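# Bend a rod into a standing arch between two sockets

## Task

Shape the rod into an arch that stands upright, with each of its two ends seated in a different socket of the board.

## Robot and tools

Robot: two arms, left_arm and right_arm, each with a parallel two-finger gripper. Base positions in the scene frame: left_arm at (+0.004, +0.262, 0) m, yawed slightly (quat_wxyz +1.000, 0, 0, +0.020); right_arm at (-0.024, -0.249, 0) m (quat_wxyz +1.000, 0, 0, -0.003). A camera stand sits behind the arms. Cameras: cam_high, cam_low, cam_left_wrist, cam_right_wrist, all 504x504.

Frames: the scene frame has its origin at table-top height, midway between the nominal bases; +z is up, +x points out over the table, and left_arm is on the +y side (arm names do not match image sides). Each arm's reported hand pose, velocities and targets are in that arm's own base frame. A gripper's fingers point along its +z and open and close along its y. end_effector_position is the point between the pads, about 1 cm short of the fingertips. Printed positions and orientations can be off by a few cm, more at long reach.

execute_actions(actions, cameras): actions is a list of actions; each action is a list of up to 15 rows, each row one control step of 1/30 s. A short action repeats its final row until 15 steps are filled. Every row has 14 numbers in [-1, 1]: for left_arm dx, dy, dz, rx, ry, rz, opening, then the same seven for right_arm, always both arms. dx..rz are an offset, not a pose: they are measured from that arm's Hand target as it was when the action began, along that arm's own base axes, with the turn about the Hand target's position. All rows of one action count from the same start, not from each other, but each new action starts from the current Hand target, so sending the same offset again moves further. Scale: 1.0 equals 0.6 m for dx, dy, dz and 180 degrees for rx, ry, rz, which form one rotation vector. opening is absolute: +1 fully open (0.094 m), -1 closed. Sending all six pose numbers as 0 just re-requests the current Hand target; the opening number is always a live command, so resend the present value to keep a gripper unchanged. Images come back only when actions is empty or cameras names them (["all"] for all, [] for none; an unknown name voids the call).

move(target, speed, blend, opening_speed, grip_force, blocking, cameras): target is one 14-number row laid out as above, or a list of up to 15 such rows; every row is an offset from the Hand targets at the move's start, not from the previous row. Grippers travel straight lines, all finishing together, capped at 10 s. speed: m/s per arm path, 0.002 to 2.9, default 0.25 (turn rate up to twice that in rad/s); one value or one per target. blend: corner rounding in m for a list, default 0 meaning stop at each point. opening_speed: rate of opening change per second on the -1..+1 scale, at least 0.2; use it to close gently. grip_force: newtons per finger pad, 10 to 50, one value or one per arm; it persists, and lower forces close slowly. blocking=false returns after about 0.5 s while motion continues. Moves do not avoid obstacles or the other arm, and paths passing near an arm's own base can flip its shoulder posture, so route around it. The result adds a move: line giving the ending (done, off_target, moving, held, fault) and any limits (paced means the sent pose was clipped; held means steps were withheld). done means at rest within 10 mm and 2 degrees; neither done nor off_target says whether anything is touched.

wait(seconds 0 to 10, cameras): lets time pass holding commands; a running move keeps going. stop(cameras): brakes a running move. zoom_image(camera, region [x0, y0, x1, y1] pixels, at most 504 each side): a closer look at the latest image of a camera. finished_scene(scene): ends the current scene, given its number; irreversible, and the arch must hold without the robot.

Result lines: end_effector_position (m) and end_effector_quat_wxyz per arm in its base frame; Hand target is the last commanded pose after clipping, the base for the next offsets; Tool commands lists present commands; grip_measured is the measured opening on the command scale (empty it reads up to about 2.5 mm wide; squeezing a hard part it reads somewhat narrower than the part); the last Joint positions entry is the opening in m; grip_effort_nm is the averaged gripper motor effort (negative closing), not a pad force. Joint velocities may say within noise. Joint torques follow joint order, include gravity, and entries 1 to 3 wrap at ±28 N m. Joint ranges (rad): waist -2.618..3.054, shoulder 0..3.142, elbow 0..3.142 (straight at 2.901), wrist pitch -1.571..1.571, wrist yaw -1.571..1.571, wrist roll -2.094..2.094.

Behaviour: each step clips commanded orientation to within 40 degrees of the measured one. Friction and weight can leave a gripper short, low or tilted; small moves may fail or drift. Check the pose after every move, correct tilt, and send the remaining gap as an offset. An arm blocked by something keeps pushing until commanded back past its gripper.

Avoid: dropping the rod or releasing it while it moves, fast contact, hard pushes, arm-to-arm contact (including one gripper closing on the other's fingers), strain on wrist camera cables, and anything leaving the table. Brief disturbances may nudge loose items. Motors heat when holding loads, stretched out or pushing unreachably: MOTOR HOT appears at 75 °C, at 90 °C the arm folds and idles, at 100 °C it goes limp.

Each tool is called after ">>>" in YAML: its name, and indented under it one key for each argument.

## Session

>>> execute_actions:
  actions: []
  cameras: ["all"]

Scene clock: 0.00 s.
left_arm: end_effector_position=(+0.4121, -0.1459, +0.2706) grip_measured=+1.000 grip_effort_nm=n/a end_effector_quat_wxyz=(+0.602, +0.071, +0.775, -0.178) | right_arm: end_effector_position=(+0.3496, +0.0760, +0.3214) grip_measured=+1.000 grip_effort_nm=n/a end_effector_quat_wxyz=(+0.529, -0.212, +0.798, +0.196)
Joint positions: left_arm=[-0.316 1.289 0.873 0.202 0.061 -0.182 0.094] | right_arm=[-0.08 1.133 1.155 -0.491 -0.639 -0.198 0.094]
Joint velocities: within noise
Joint torques (N m): no reading
Heat: left arm: 32 °C; right arm: 34 °C.
Hand target: left_arm +0.4125, -0.1460, +0.2861; +0.617, +0.071, +0.762, -0.181 | right_arm +0.3491, +0.0759, +0.3252; +0.532, -0.212, +0.796, +0.195
Tool commands: left_gripper/opening=+1.0 right_gripper/opening=+1.0

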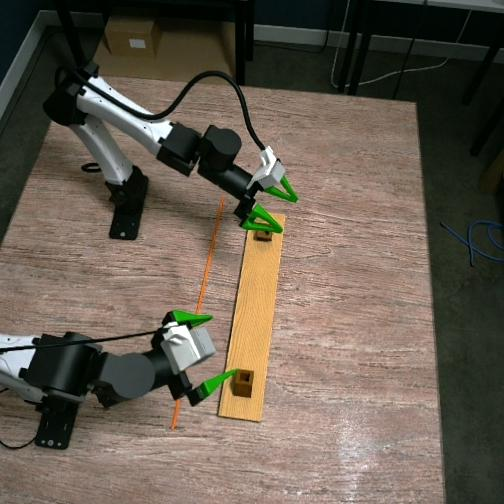

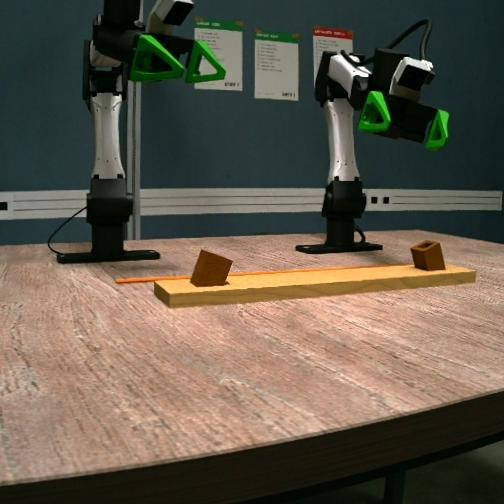

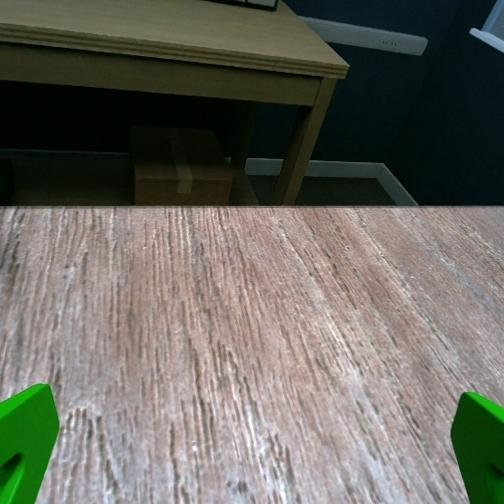

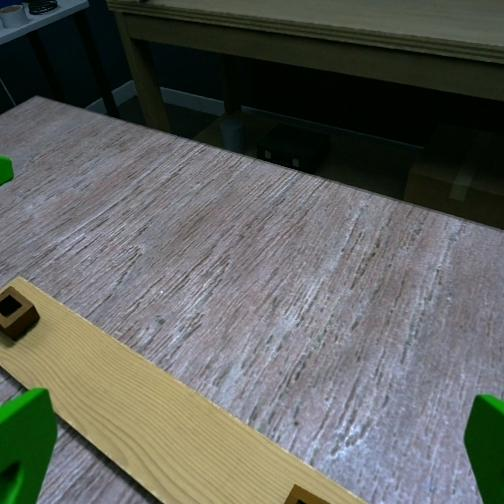

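>>> move:
  target:
    - [-0.13,0.03,-0.05,0.2172,0.1044,-0.1945,0.6,-0.07,-0.04,-0.15,-0.178,0.089,0.1376,0.6]
    - [-0.2595,0.0643,-0.277,0.4344,0.2088,-0.3889,0.2,-0.1435,-0.0888,-0.342,-0.3561,0.178,0.2751,0.2]
  blend: [0.05,0]
  speed: 0.4
  cameras: ["all"]

Scene clock: 10.73 s.
left_arm: end_effector_position=(+0.2618, -0.1091, +0.1217) grip_measured=+0.202 grip_effort_nm=-0.06 end_effector_quat_wxyz=(+0.014, +0.736, +0.677, +0.002) | right_arm: end_effector_position=(+0.2628, +0.0224, +0.1270) grip_measured=+0.202 grip_effort_nm=-0.14 end_effector_quat_wxyz=(-0.008, +0.680, -0.733, +0.001)
Joint positions: left_arm=[-0.39 1.59 1.318 -1.273 0.008 1.263 0.056] | right_arm=[0.079 1.526 1.277 -1.308 -0.008 -1.415 0.056]
Joint torques (N m): left_arm=[-0.12 -4.89 5.59 0.13 0.18 0.14] | right_arm=[0.72 -5.14 5.59 0.49 0.08 -0.07]
Heat: left arm: 33 °C; right arm: 35 °C.
Hand target: left_arm +0.2568, -0.1074, +0.1199; +0.000, +0.743, +0.669, +0.000 | right_arm +0.2629, +0.0227, +0.1200; +0.000, +0.686, -0.727, +0.000
Off the commanded pose: left_arm 0.006 m, 2 deg | right_arm 0.007 m, 1 deg.
move: done

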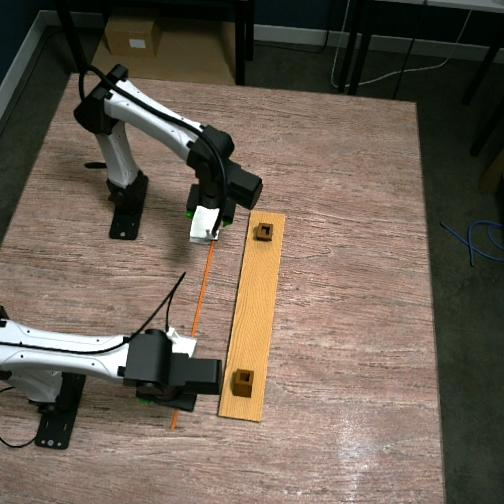

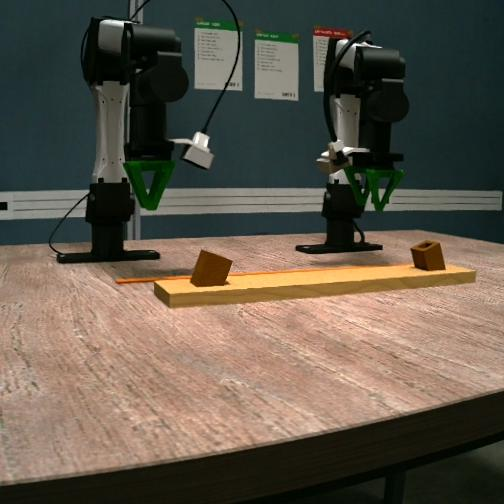

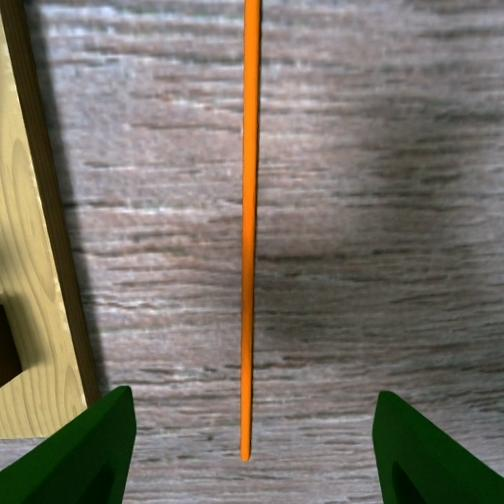

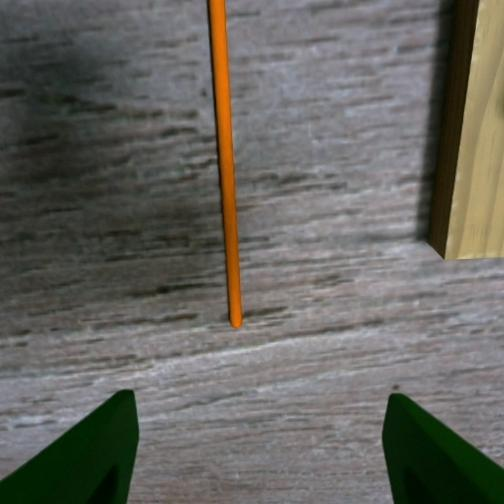

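>>> move:
  target: [0.008,0.033,-0.125,0,0,0,0.0,-0.022,0.025,-0.125,0,0,0.01,0.0]
  speed: 0.15
  cameras: ["all"]

Scene clock: 21.90 s.
left_arm: end_effector_position=(+0.2611, -0.0901, +0.0465) grip_measured=+0.002 grip_effort_nm=-0.07 end_effector_quat_wxyz=(+0.004, +0.740, +0.673, -0.001) | right_arm: end_effector_position=(+0.2512, +0.0374, +0.0518) grip_measured=+0.003 grip_effort_nm=-0.14 end_effector_quat_wxyz=(-0.008, +0.699, -0.715, +0.001)
Joint positions: left_arm=[-0.329 1.633 1.06 -0.992 0.005 1.336 0.047] | right_arm=[0.143 1.535 0.982 -1.004 -0.007 -1.405 0.047]
Joint torques (N m): left_arm=[0.98 -4.88 5.35 0.32 0.2 0.15] | right_arm=[0.73 -4.77 5.46 0.49 0.07 0.15]
Heat: left arm: 33 °C; right arm: 35 °C.
Hand target: left_arm +0.2617, -0.0876, +0.0449; +0.000, +0.743, +0.669, +0.000 | right_arm +0.2498, +0.0377, +0.0450; +0.000, +0.697, -0.717, +0.000
Off the commanded pose: left_arm 0.003 m, 1 deg | right_arm 0.007 m, 1 deg.
move: done

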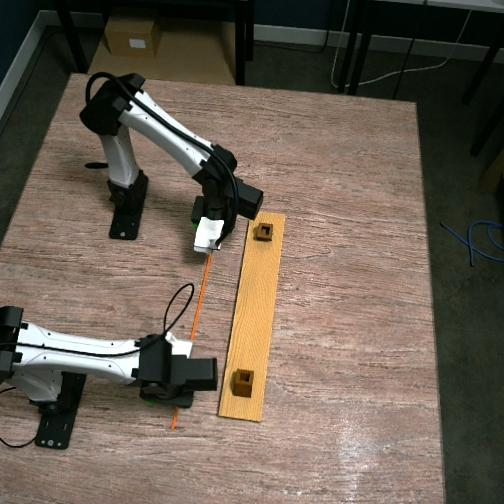

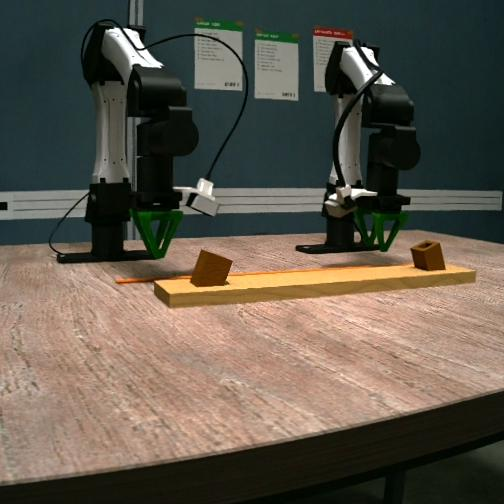

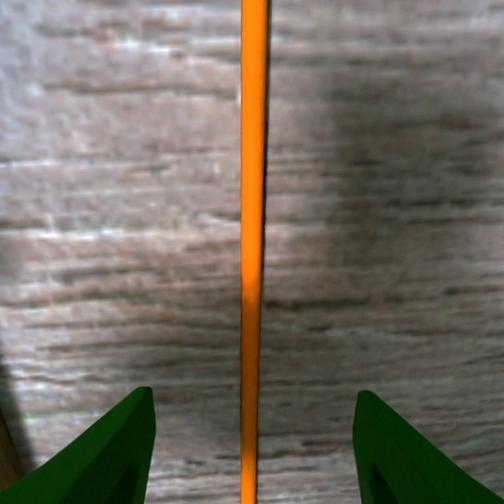

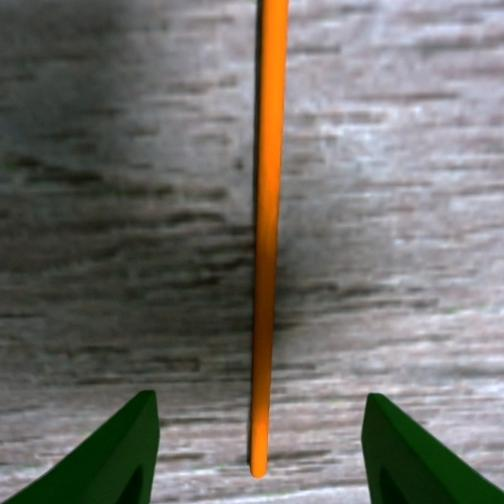

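>>> move:
  target:
    - [0,0,-0.035,0,0,0,-0.3,0.002,0,-0.035,0,0,0.008,-0.3]
    - [0,0,-0.068,0,0,0,-0.5,0.002,0,-0.07,0,0,0.008,-0.5]
  speed: 0.08
  cameras: ["cam_left_wrist","cam_right_wrist"]

Scene clock: 29.50 s.
left_arm: end_effector_position=(+0.2617, -0.0900, +0.0094) grip_measured=-0.498 grip_effort_nm=-0.06 end_effector_quat_wxyz=(+0.004, +0.740, +0.673, +0.001) | right_arm: end_effector_position=(+0.2506, +0.0373, +0.0110) grip_measured=-0.497 grip_effort_nm=-0.14 end_effector_quat_wxyz=(-0.003, +0.700, -0.714, -0.002)
Joint positions: left_arm=[-0.329 1.692 0.964 -0.835 0.003 1.336 0.024] | right_arm=[0.143 1.608 0.879 -0.839 -0.007 -1.409 0.024]
Joint torques (N m): left_arm=[0.98 -4.34 4.45 0.45 0.22 0.14] | right_arm=[0.68 -4.71 4.83 0.64 0.06 -0.07]
Heat: left arm: 33 °C; right arm: 34 °C.
Hand target: left_arm +0.2616, -0.0876, +0.0041; +0.000, +0.743, +0.669, +0.000 | right_arm +0.2508, +0.0377, +0.0029; +0.000, +0.706, -0.708, +0.000
Off the commanded pose: left_arm 0.006 m, 1 deg | right_arm 0.008 m, 1 deg.
move: done
Images, in order (width x height): cam_left_wrist 504x504, cam_right_wrist 504x504.

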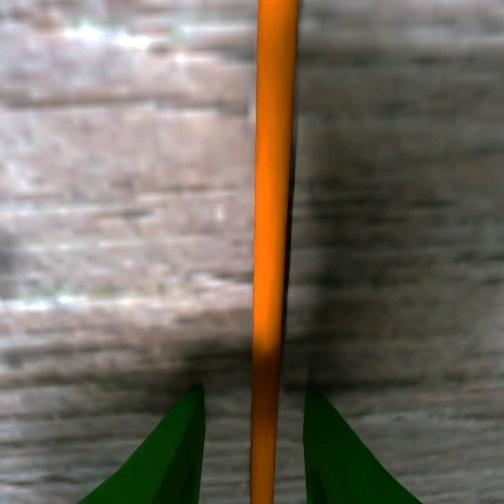

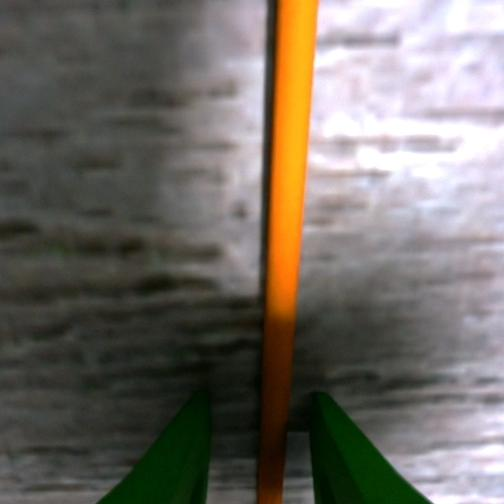

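>>> move:
  target: [0,0,0,0,0,0,-1,0,0,0,0,0,0,-1]
  opening_speed: 0.5
  cameras: ["cam_left_wrist","cam_right_wrist"]

Scene clock: 31.57 s.
left_arm: end_effector_position=(+0.2646, -0.0907, +0.0092) grip_measured=-0.912 grip_effort_nm=-0.98 end_effector_quat_wxyz=(+0.009, +0.740, +0.672, +0.004) | right_arm: end_effector_position=(+0.2516, +0.0373, +0.0110) grip_measured=-0.891 grip_effort_nm=-1.02 end_effector_quat_wxyz=(-0.005, +0.700, -0.714, -0.001)
Joint positions: left_arm=[-0.329 1.692 0.963 -0.821 0.001 1.338 0.004] | right_arm=[0.143 1.608 0.879 -0.835 -0.007 -1.409 0.005]
Joint torques (N m): left_arm=[0.98 -4.36 4.53 0.32 0.24 0.11] | right_arm=[0.66 -4.72 4.85 0.61 0.06 -0.07]
Heat: left arm: 34 °C; right arm: 34 °C.
Hand target: left_arm +0.2615, -0.0876, +0.0041; +0.000, +0.743, +0.669, +0.000 | right_arm +0.2509, +0.0376, +0.0029; +0.000, +0.706, -0.708, +0.000
Off the commanded pose: left_arm 0.007 m, 1 deg | right_arm 0.008 m, 1 deg.
move: done
Images, in order (width x height): cam_left_wrist 504x504, cam_right_wrist 504x504.

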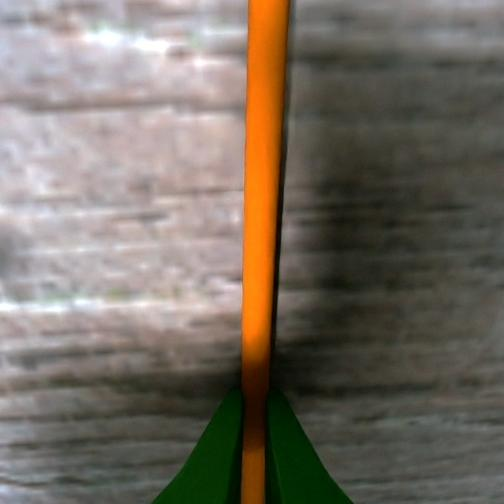

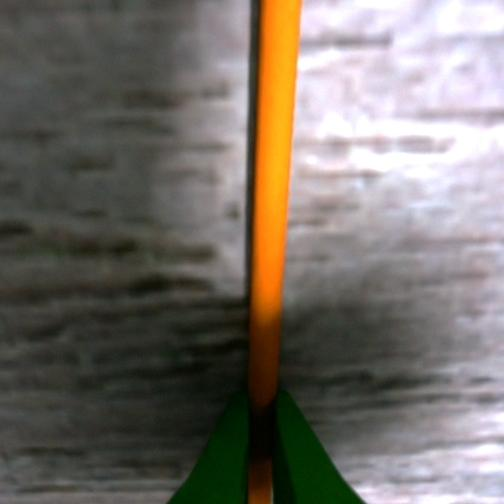

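>>> move:
  target:
    - [0,0,0.16,0,0,0,-1,0,0,0.16,0,0,0,-1]
    - [0.182,0.07,0.41,-0.036,-0.444,0.0126,-1,0.212,0.078,0.41,-0.0157,-0.444,0.0126,-1]
  blend: [0.04,0]
  speed: 0.2
  cameras: ["all"]

Scene clock: 47.57 s.
left_arm: end_effector_position=(+0.3684, -0.0457, +0.2485) grip_measured=-0.913 grip_effort_nm=-1.00 end_effector_quat_wxyz=(+0.465, +0.554, +0.533, +0.437) | right_arm: end_effector_position=(+0.3773, +0.0823, +0.2554) grip_measured=-0.892 grip_effort_nm=-1.04 end_effector_quat_wxyz=(-0.441, +0.551, -0.532, +0.469)
Joint positions: left_arm=[-0.186 1.011 0.6 0.224 -0.133 1.534 0.004] | right_arm=[0.39 1.111 0.667 0.257 0.397 -1.546 0.005]
Joint torques (N m): left_arm=[1.16 -1.33 6.84 2.22 0.34 0.08] | right_arm=[0.68 -2.52 7.01 2.1 0.12 0.08]
Heat: left arm: 34 °C; right arm: 35 °C.
Hand target: left_arm +0.3707, -0.0456, +0.2503; +0.469, +0.556, +0.525, +0.442 | right_arm +0.3780, +0.0845, +0.2490; -0.439, +0.554, -0.529, +0.469
Off the commanded pose: left_arm 0.003 m, 1 deg | right_arm 0.007 m, 1 deg.
move: done

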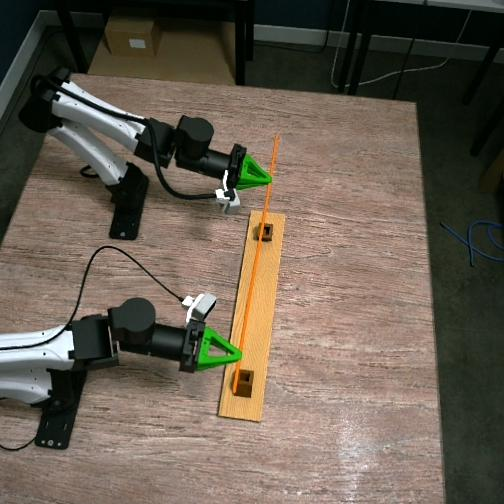

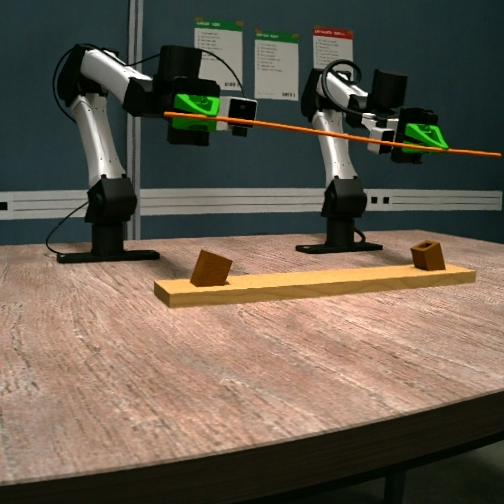

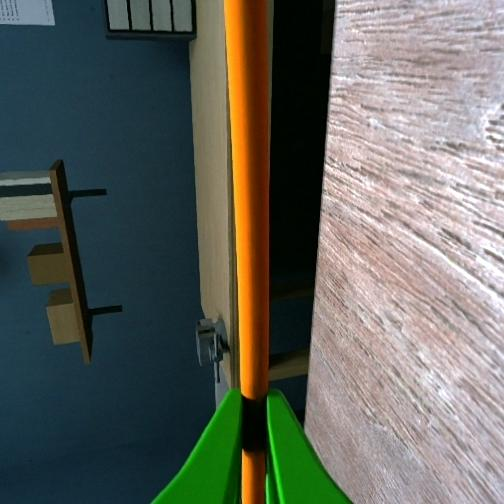

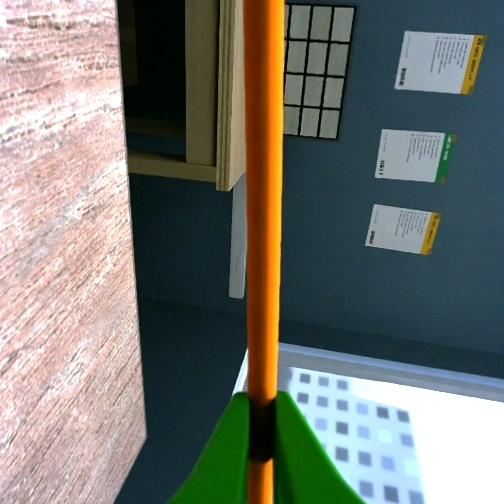

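>>> move:
  target:
    - [0,0,0,0,0,0,-0.6,0,0,0,0,0,0,-1]
    - [0.028,0,-0.004,0,0,0,-0.6,0,0,0,0,0,0,-1]
  opening_speed: 0.4
  speed: 0.06
  cameras: ["cam_left_wrist","cam_high"]

Scene clock: 51.43 s.
left_arm: end_effector_position=(+0.3815, -0.0443, +0.2308) grip_measured=-0.602 grip_effort_nm=0.11 end_effector_quat_wxyz=(+0.452, +0.564, +0.539, +0.433) | right_arm: end_effector_position=(+0.3776, +0.0824, +0.2571) grip_measured=-0.892 grip_effort_nm=-1.04 end_effector_quat_wxyz=(-0.443, +0.548, -0.531, +0.470)
Joint positions: left_arm=[-0.172 1.093 0.6 0.271 -0.124 1.544 0.019] | right_arm=[0.39 1.111 0.667 0.264 0.397 -1.546 0.005]
Joint torques (N m): left_arm=[1.07 -1.92 9.37 2.27 0.39 0] | right_arm=[0.66 -2.52 6.99 2.08 0.13 0.03]
Heat: left arm: 34 °C; right arm: 37 °C.
Hand target: left_arm +0.3875, -0.0455, +0.2478; +0.468, +0.556, +0.525, +0.442 | right_arm +0.3780, +0.0845, +0.2490; -0.439, +0.554, -0.529, +0.469
Off the commanded pose: left_arm 0.018 m, 3 deg | right_arm 0.008 m, 1 deg.
move: off_target (left_arm)
Images, in order (width x height): cam_high 504x504, cam_left_wrist 504x504.

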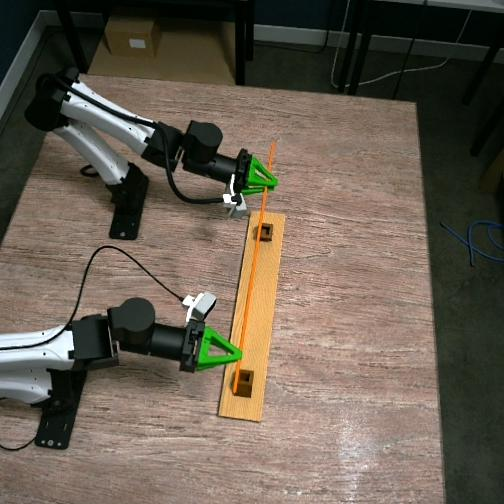

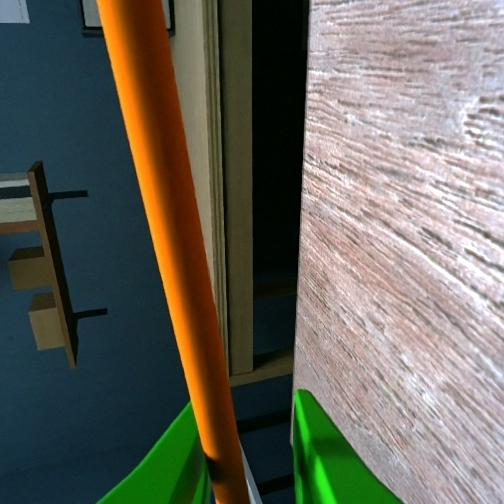

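>>> move:
  target: [0.0,0,0.008,0,0,0,-0.6,0,0,0,0,0,0,-1]
  speed: 0.04
  cameras: ["cam_left_wrist"]

Scene clock: 53.20 s.
left_arm: end_effector_position=(+0.3826, -0.0446, +0.2356) grip_measured=-0.602 grip_effort_nm=0.12 end_effector_quat_wxyz=(+0.455, +0.562, +0.537, +0.435) | right_arm: end_effector_position=(+0.3776, +0.0824, +0.2571) grip_measured=-0.892 grip_effort_nm=-1.04 end_effector_quat_wxyz=(-0.443, +0.548, -0.531, +0.470)
Joint positions: left_arm=[-0.172 1.093 0.61 0.271 -0.124 1.544 0.019] | right_arm=[0.39 1.111 0.667 0.264 0.397 -1.546 0.005]
Joint torques (N m): left_arm=[1.1 -2.3 9.99 2.05 0.38 -0.01] | right_arm=[0.68 -2.52 6.99 2.08 0.12 0.03]
Heat: left arm: 34 °C; right arm: 37 °C.
Hand target: left_arm +0.3875, -0.0455, +0.2526; +0.468, +0.556, +0.525, +0.442 | right_arm +0.3780, +0.0845, +0.2490; -0.439, +0.554, -0.529, +0.469
Off the commanded pose: left_arm 0.018 m, 2 deg | right_arm 0.008 m, 1 deg.
move: off_target (left_arm)
Images, in order (width x height): cam_left_wrist 504x504.

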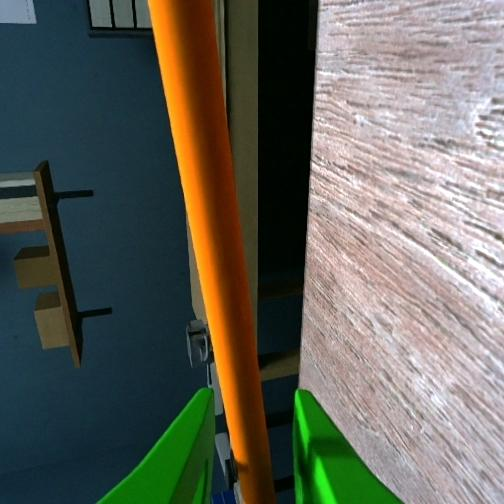

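>>> move:
  target: [0.0,0,0.012,0,0,0,-0.6,0,0,0,0,0,0,-1]
  speed: 0.04
  cameras: ["cam_left_wrist"]

Scene clock: 55.50 s.
left_arm: end_effector_position=(+0.3837, -0.0448, +0.2405) grip_measured=-0.602 grip_effort_nm=0.11 end_effector_quat_wxyz=(+0.453, +0.563, +0.538, +0.434) | right_arm: end_effector_position=(+0.3776, +0.0824, +0.2571) grip_measured=-0.892 grip_effort_nm=-1.04 end_effector_quat_wxyz=(-0.443, +0.548, -0.531, +0.470)
Joint positions: left_arm=[-0.172 1.093 0.635 0.241 -0.124 1.544 0.019] | right_arm=[0.39 1.111 0.667 0.264 0.397 -1.546 0.005]
Joint torques (N m): left_arm=[1.1 -2.91 10.06 2.03 0.37 -0.01] | right_arm=[0.66 -2.52 6.99 2.08 0.13 0.03]
Heat: left arm: 35 °C; right arm: 38 °C.
Hand target: left_arm +0.3875, -0.0455, +0.2597; +0.468, +0.556, +0.525, +0.442 | right_arm +0.3780, +0.0845, +0.2490; -0.439, +0.554, -0.529, +0.469
Off the commanded pose: left_arm 0.020 m, 3 deg | right_arm 0.008 m, 1 deg.
move: off_target (left_arm)
Images, in order (width x height): cam_left_wrist 504x504.

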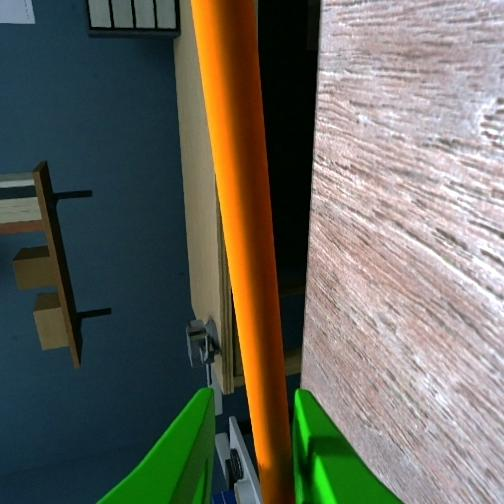

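>>> move:
  target:
    - [0.0,0,0,0,0,0,-1,0,0,0,0,0,0,-1]
    - [0,0,0,0,0,0,-1,0,0,0,0,0,0,-0.6]
    - [0,0,0,0,0,0,-1,0.027,0,-0.004,0,0,0,-0.6]
  speed: 0.04
  opening_speed: 0.5
  cameras: ["all"]

Scene clock: 60.23 s.
left_arm: end_effector_position=(+0.3837, -0.0449, +0.2402) grip_measured=-0.914 grip_effort_nm=-1.01 end_effector_quat_wxyz=(+0.453, +0.564, +0.538, +0.433) | right_arm: end_effector_position=(+0.3896, +0.0839, +0.2410) grip_measured=-0.602 grip_effort_nm=0.12 end_effector_quat_wxyz=(-0.434, +0.556, -0.534, +0.466)
Joint positions: left_arm=[-0.172 1.093 0.635 0.24 -0.123 1.544 0.004] | right_arm=[0.377 1.183 0.667 0.31 0.385 -1.548 0.019]
Joint torques (N m): left_arm=[1.09 -2.89 10.03 2.05 0.38 0] | right_arm=[-0.39 -3.08 9.74 2.13 -0.02 0]
Heat: left arm: 35 °C; right arm: 39 °C.
Hand target: left_arm +0.3875, -0.0455, +0.2597; +0.468, +0.556, +0.525, +0.442 | right_arm +0.3942, +0.0844, +0.2465; -0.438, +0.554, -0.529, +0.469
Off the commanded pose: left_arm 0.020 m, 3 deg | right_arm 0.007 m, 1 deg.
move: off_target (left_arm)

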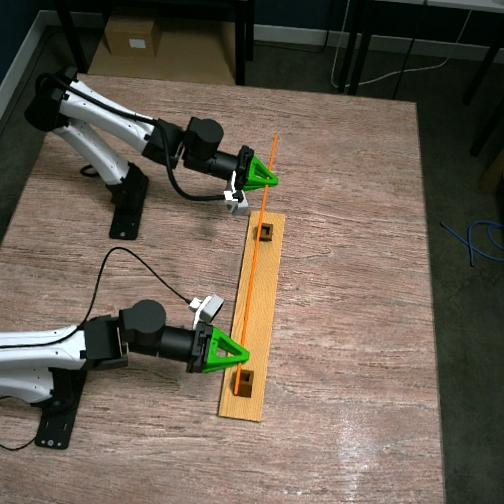

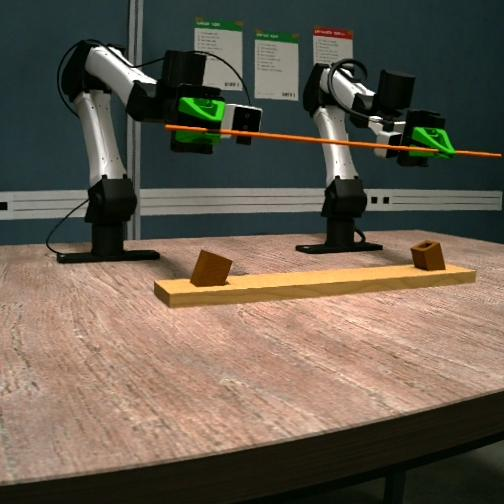

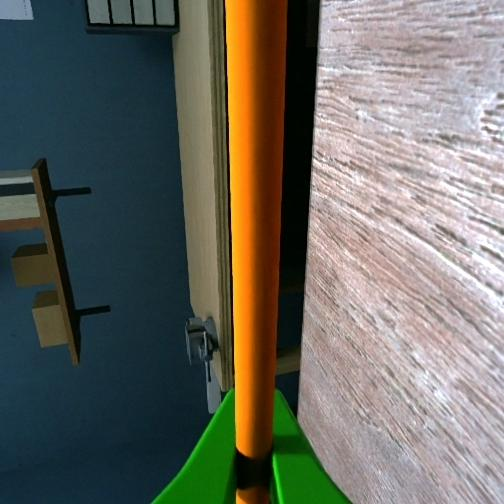

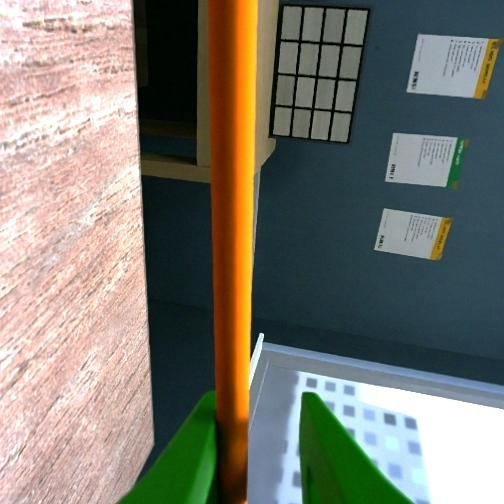

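>>> move:
  target:
    - [0.0,0,0,0,0,0,-1,0,0,-0.01,0,0,0,-0.6]
    - [0.0,0,0,0,0,0,-1,0,0,-0.01,0,0,0,-1]
  speed: 0.04
  opening_speed: 0.5
  cameras: ["all"]

Scene clock: 63.57 s.
left_arm: end_effector_position=(+0.3837, -0.0449, +0.2402) grip_measured=-0.914 grip_effort_nm=-1.01 end_effector_quat_wxyz=(+0.453, +0.564, +0.538, +0.433) | right_arm: end_effector_position=(+0.3918, +0.0848, +0.2443) grip_measured=-0.881 grip_effort_nm=-1.03 end_effector_quat_wxyz=(-0.440, +0.551, -0.532, +0.469)
Joint positions: left_arm=[-0.172 1.093 0.635 0.24 -0.123 1.544 0.004] | right_arm=[0.377 1.191 0.667 0.337 0.385 -1.55 0.006]
Joint torques (N m): left_arm=[1.1 -2.89 10.02 2.05 0.38 -0.01] | right_arm=[-0.39 -3.07 7.92 2.07 0 0.02]
Heat: left arm: 35 °C; right arm: 39 °C.
Hand target: left_arm +0.3875, -0.0455, +0.2597; +0.468, +0.556, +0.525, +0.442 | right_arm +0.3942, +0.0844, +0.2405; -0.439, +0.554, -0.530, +0.469
Off the commanded pose: left_arm 0.020 m, 3 deg | right_arm 0.005 m, 0 deg.
move: off_target (left_arm)

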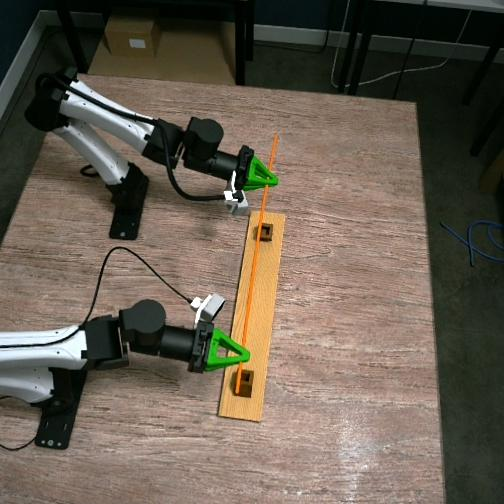

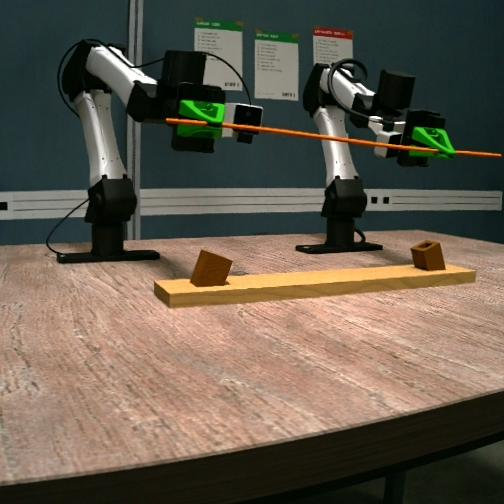

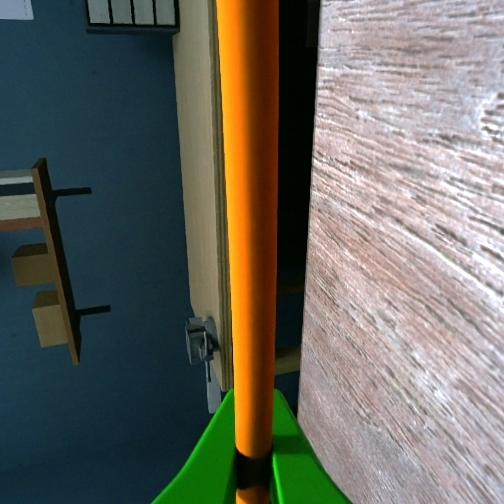

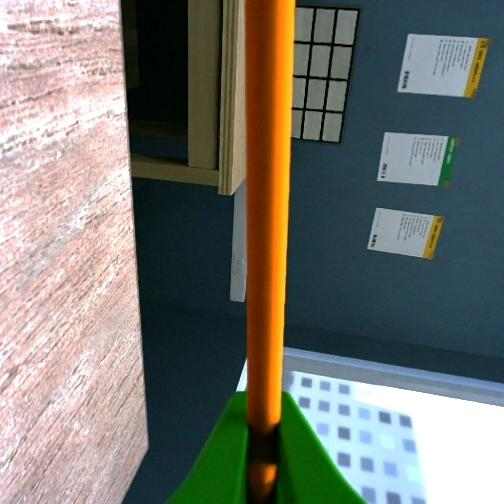

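>>> move:
  target:
    - [0,-0.007,-0.012,-0.111,-0.055,0.011,-1,0,0.007,0.0,0.111,-0.06,-0.011,-1]
    - [0,-0.026,-0.012,-0.222,-0.048,0.025,-1,0,0.026,0.0,0.222,-0.059,-0.025,-1]
    - [0,-0.057,-0.012,-0.333,-0.038,0.042,-1,0,0.057,0.0,0.333,-0.055,-0.042,-1]
    - [0,-0.093,-0.012,-0.444,-0.029,0.058,-1,0,0.093,0.0,0.444,-0.051,-0.058,-1]
  blend: [0.03,0.03,0.03,0]
  speed: 0.14
  cameras: ["all"]

Scene clock: 79.53 s.
left_arm: end_effector_position=(+0.3821, -0.0978, +0.2300) grip_measured=-0.914 grip_effort_nm=-1.01 end_effector_quat_wxyz=(+0.672, +0.107, +0.726, +0.096) | right_arm: end_effector_position=(+0.3884, +0.1315, +0.2216) grip_measured=-0.882 grip_effort_nm=-1.04 end_effector_quat_wxyz=(+0.664, -0.101, +0.729, -0.135)
Joint positions: left_arm=[-0.436 1.225 0.525 0.614 -0.431 0.252 0.004] | right_arm=[0.585 1.372 0.595 0.673 0.646 -0.276 0.006]
Joint torques (N m): left_arm=[-0.25 -2.66 9.83 2.32 0.05 -1.06] | right_arm=[0.96 -4.56 11.33 2.08 0.07 0.86]
Heat: left arm: 36 °C; right arm: 42 °C.
Hand target: left_arm +0.3875, -0.1013, +0.2526; +0.698, +0.061, +0.710, +0.062 | right_arm +0.3942, +0.1403, +0.2407; +0.688, -0.061, +0.717, -0.095
Off the commanded pose: left_arm 0.023 m, 7 deg | right_arm 0.022 m, 7 deg.
move: off_target (left_arm, right_arm)

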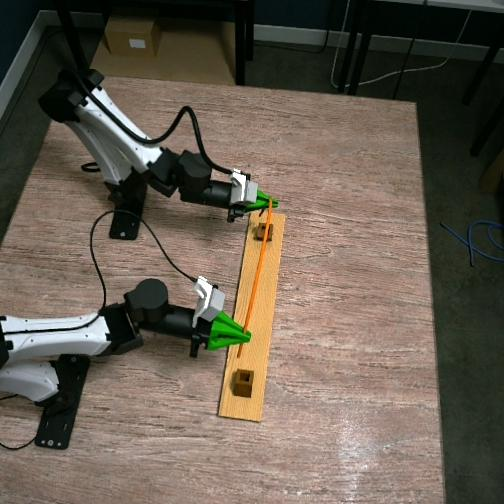

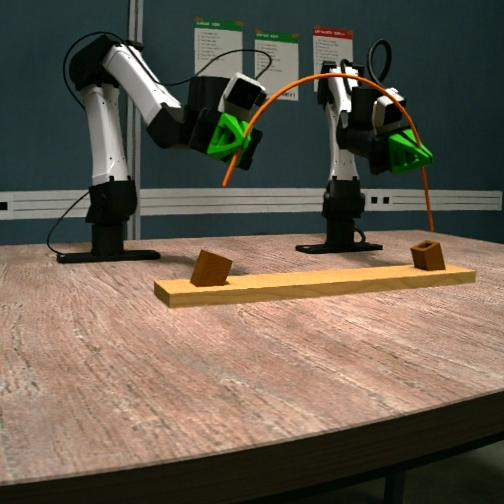

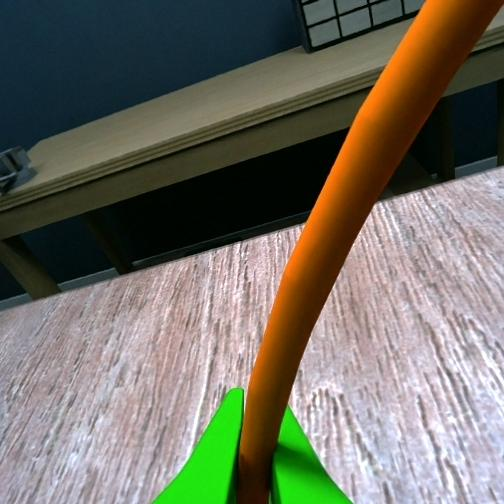

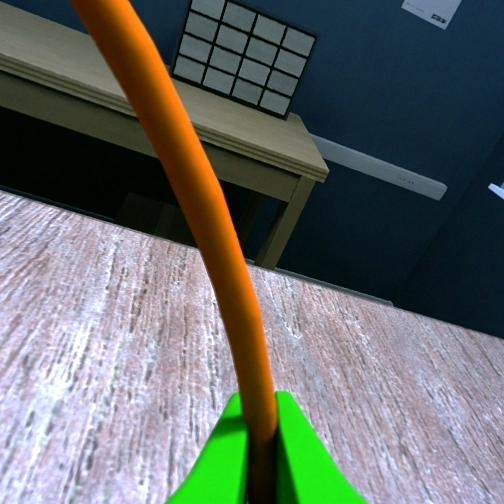

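>>> zoom_image:
  camera: "cam_high"
  region: [190, 180, 310, 400]

>>> zoom_image:
  camera: "cam_low"
  region: [180, 60, 460, 300]

Scaled by 2.291 from the camera's 504x504 image, which has a finer 720x720 frame.

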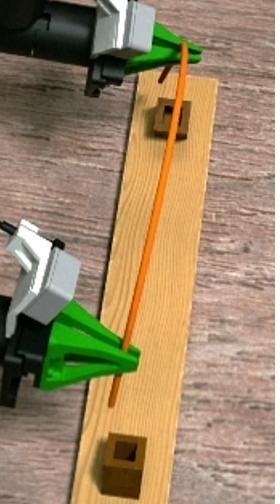

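Scaled by 1.800 from the camera's 504x504 image, which has a finer 720x720 frame.

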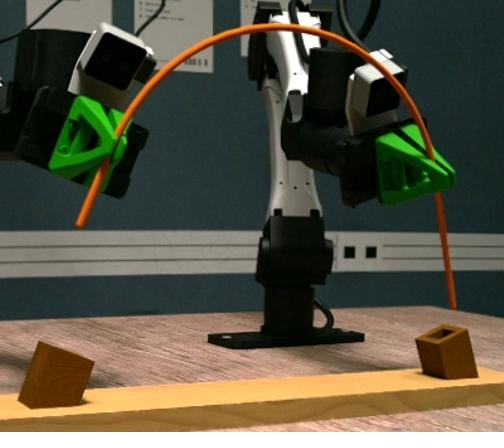

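>>> move:
  target: [0.0,-0.024,0,0,-0.07,0,-1,0,-0.05,0,0,-0.07,0,-1]
  speed: 0.12
  cameras: ["cam_high","cam_low"]

>>> zoom_image:
  camera: "cam_high"
  region: [190, 180, 310, 400]

>>> zoom_image:
  camera: "cam_low"
  region: [180, 60, 460, 300]

Scene clock: 87.40 s.
left_arm: end_effector_position=(+0.3892, -0.1166, +0.2420) grip_measured=-0.914 grip_effort_nm=-1.00 end_effector_quat_wxyz=(+0.755, +0.087, +0.643, +0.090) | right_arm: end_effector_position=(+0.3952, +0.1108, +0.2343) grip_measured=-0.882 grip_effort_nm=-1.04 end_effector_quat_wxyz=(+0.744, -0.077, +0.651, -0.132)
Joint positions: left_arm=[-0.483 1.457 0.455 1.178 -0.461 0.332 0.004] | right_arm=[0.495 1.509 0.476 1.199 0.546 -0.381 0.006]
Joint torques (N m): left_arm=[-0.31 -3.59 5.96 2.36 0.01 -0.68] | right_arm=[-0.25 -4.92 5.89 2.38 -0.15 0.66]
Heat: left arm: 38 °C; right arm: 43 °C.
Hand target: left_arm +0.3875, -0.1157, +0.2526; +0.772, +0.053, +0.630, +0.069 | right_arm +0.3942, +0.1102, +0.2406; +0.762, -0.050, +0.637, -0.101
Off the commanded pose: left_arm 0.011 m, 5 deg | right_arm 0.007 m, 5 deg.
move: off_target (left_arm, right_arm)
Images, in order (width x height): cam_high 504x504, cam_low 504x504.

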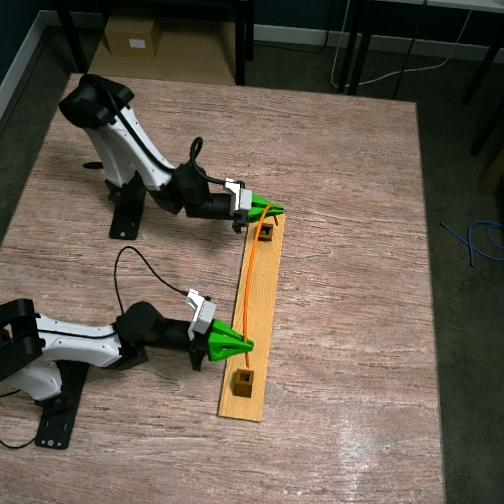

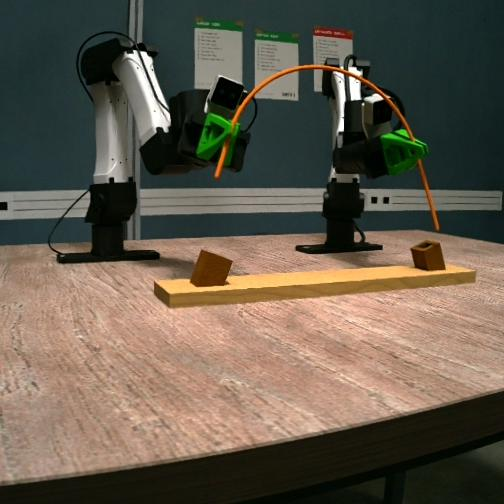

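Scaled by 2.291 from the camera's 504x504 image, which has a finer 720x720 frame.

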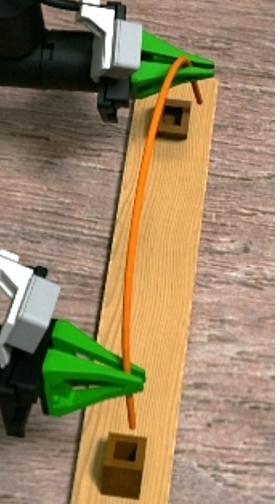

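Scaled by 1.800 from the camera's 504x504 image, which has a finer 720x720 frame.

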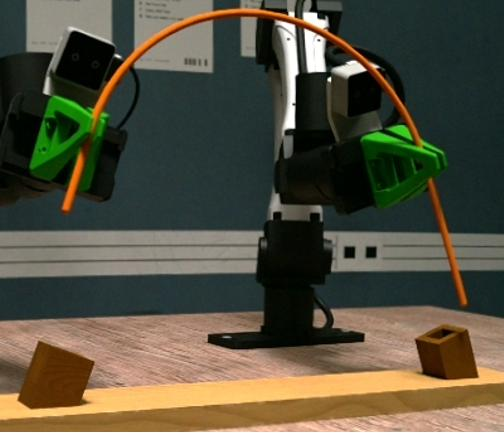

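>>> move:
  target: [-0.02,0.018,0,0,0.045,0,-1,0,0,0,0,0.045,0,-1]
  speed: 0.12
  cameras: ["cam_high","cam_low"]

>>> zoom_image:
  camera: "cam_high"
  region: [190, 180, 310, 400]

>>> zoom_image:
  camera: "cam_low"
  region: [180, 60, 460, 300]

Scene clock: 90.63 s.
left_arm: end_effector_position=(+0.3756, -0.1091, +0.2231) grip_measured=-0.914 grip_effort_nm=-1.01 end_effector_quat_wxyz=(+0.693, +0.115, +0.705, +0.100) | right_arm: end_effector_position=(+0.3922, +0.1092, +0.2081) grip_measured=-0.882 grip_effort_nm=-1.04 end_effector_quat_wxyz=(+0.682, -0.106, +0.711, -0.137)
Joint positions: left_arm=[-0.483 1.272 0.455 0.795 -0.464 0.295 0.004] | right_arm=[0.495 1.409 0.494 0.877 0.546 -0.326 0.006]
Joint torques (N m): left_arm=[0.73 -5.57 8.17 2.36 0.04 -1.08] | right_arm=[0.05 -9.22 10.26 2.07 0.05 0.84]
Heat: left arm: 37 °C; right arm: 43 °C.
Hand target: left_arm +0.3755, -0.1050, +0.2526; +0.726, +0.058, +0.683, +0.065 | right_arm +0.3942, +0.1102, +0.2406; +0.715, -0.057, +0.689, -0.097
Off the commanded pose: left_arm 0.030 m, 9 deg | right_arm 0.033 m, 9 deg.
move: off_target (left_arm, right_arm)
Images, in order (width x height): cam_high 504x504, cam_low 504x504.

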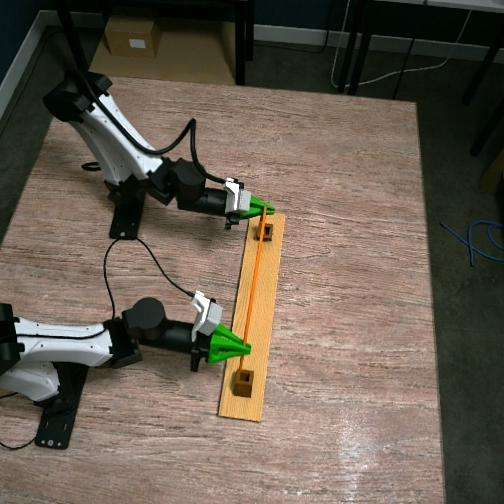

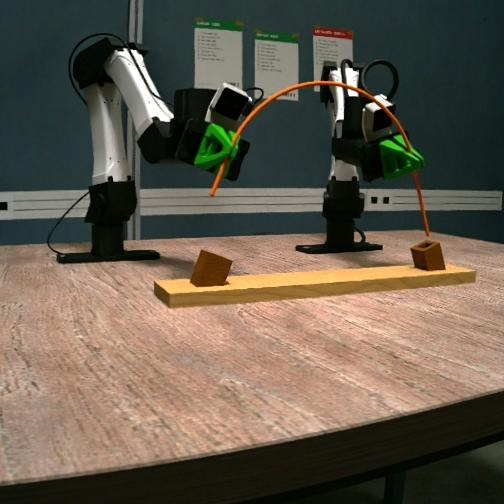

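Scaled by 2.291 from the camera's 504x504 image, which has a finer 720x720 frame.

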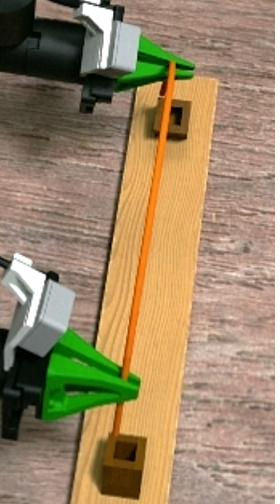

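Scaled by 1.800 from the camera's 504x504 image, which has a finer 720x720 frame.

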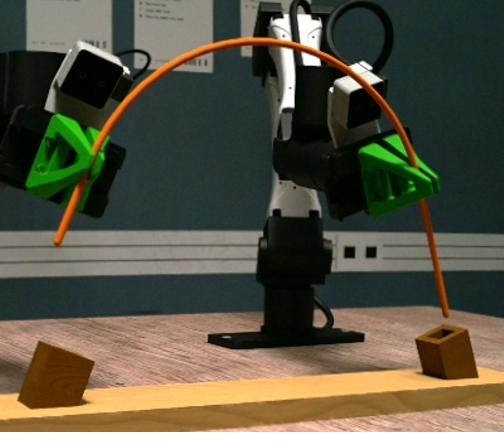

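>>> move:
  target: [0.025,-0.008,-0.01,0,-0.012,0,-1,0.012,0,-0.01,0,-0.012,0,-1]
  speed: 0.1
  cameras: ["cam_high","cam_low"]

>>> zoom_image:
  camera: "cam_high"
  region: [190, 180, 310, 400]

>>> zoom_image:
  camera: "cam_low"
  region: [180, 60, 460, 300]

Scene clock: 96.13 s.
left_arm: end_effector_position=(+0.3843, -0.1122, +0.2226) grip_measured=-0.914 grip_effort_nm=-1.00 end_effector_quat_wxyz=(+0.709, +0.104, +0.691, +0.095) | right_arm: end_effector_position=(+0.3958, +0.1097, +0.2161) grip_measured=-0.882 grip_effort_nm=-1.04 end_effector_quat_wxyz=(+0.701, -0.094, +0.695, -0.129)
Joint positions: left_arm=[-0.479 1.358 0.455 0.931 -0.463 0.295 0.004] | right_arm=[0.488 1.438 0.494 0.962 0.536 -0.326 0.006]
Joint torques (N m): left_arm=[1.35 -3.15 8.88 2.46 0.15 -0.89] | right_arm=[-0.44 -4.48 9.29 2.41 -0.01 0.69]
Heat: left arm: 37 °C; right arm: 44 °C.
Hand target: left_arm +0.3905, -0.1099, +0.2467; +0.738, +0.057, +0.669, +0.066 | right_arm +0.4014, +0.1102, +0.2346; +0.728, -0.056, +0.676, -0.098
Off the commanded pose: left_arm 0.025 m, 8 deg | right_arm 0.019 m, 7 deg.
move: off_target (left_arm, right_arm)
Images, in order (width x height): cam_high 504x504, cam_low 504x504.

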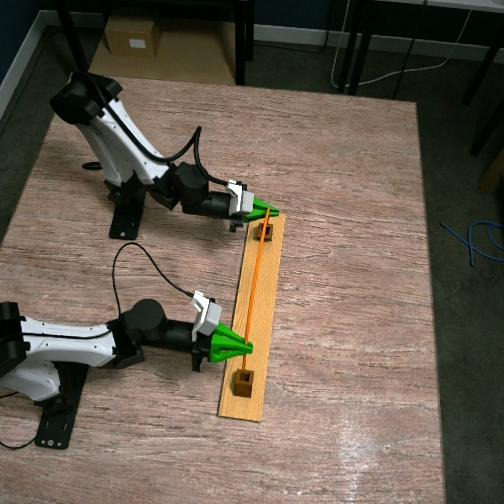

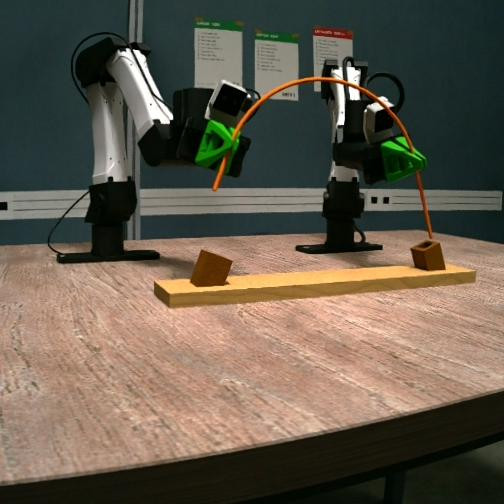

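Scaled by 2.291 from the camera's 504x504 image, which has a finer 720x720 frame.

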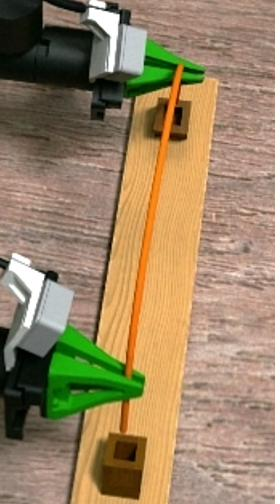

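Scaled by 1.800 from the camera's 504x504 image, which has a finer 720x720 frame.

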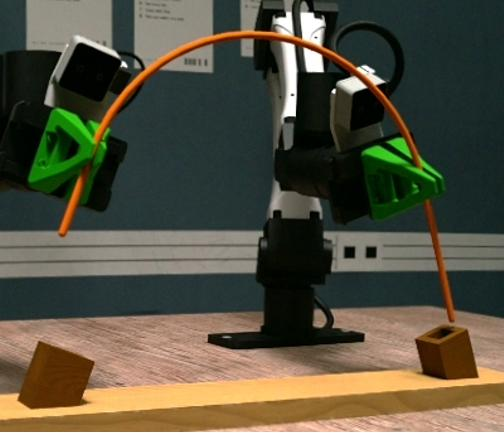

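>>> zoom_image:
  camera: "cam_high"
  region: [240, 195, 300, 255]

>>> zoom_image:
  camera: "cam_low"
  region: [395, 200, 465, 285]

Scaled by 8.400 from the camera's 504x504 image, which has a finer 720x720 frame.

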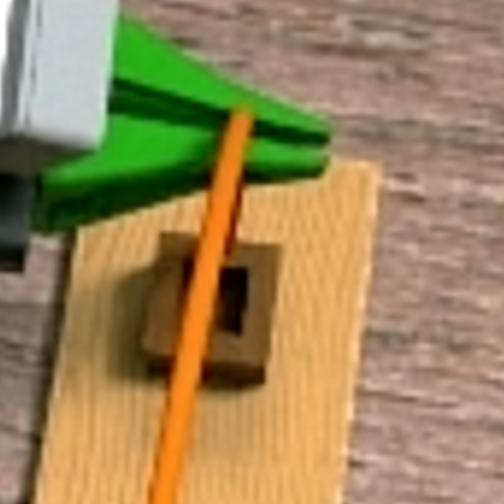

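Scaled by 5.929 from the camera's 504x504 image, which has a finer 720x720 frame.

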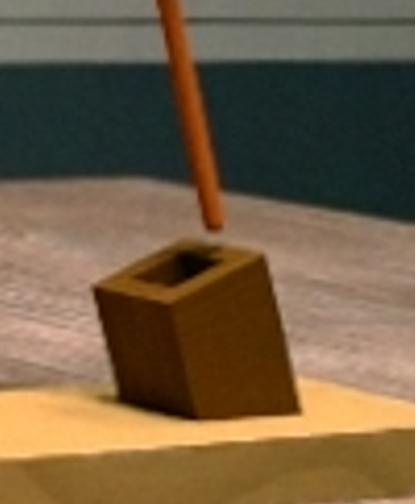

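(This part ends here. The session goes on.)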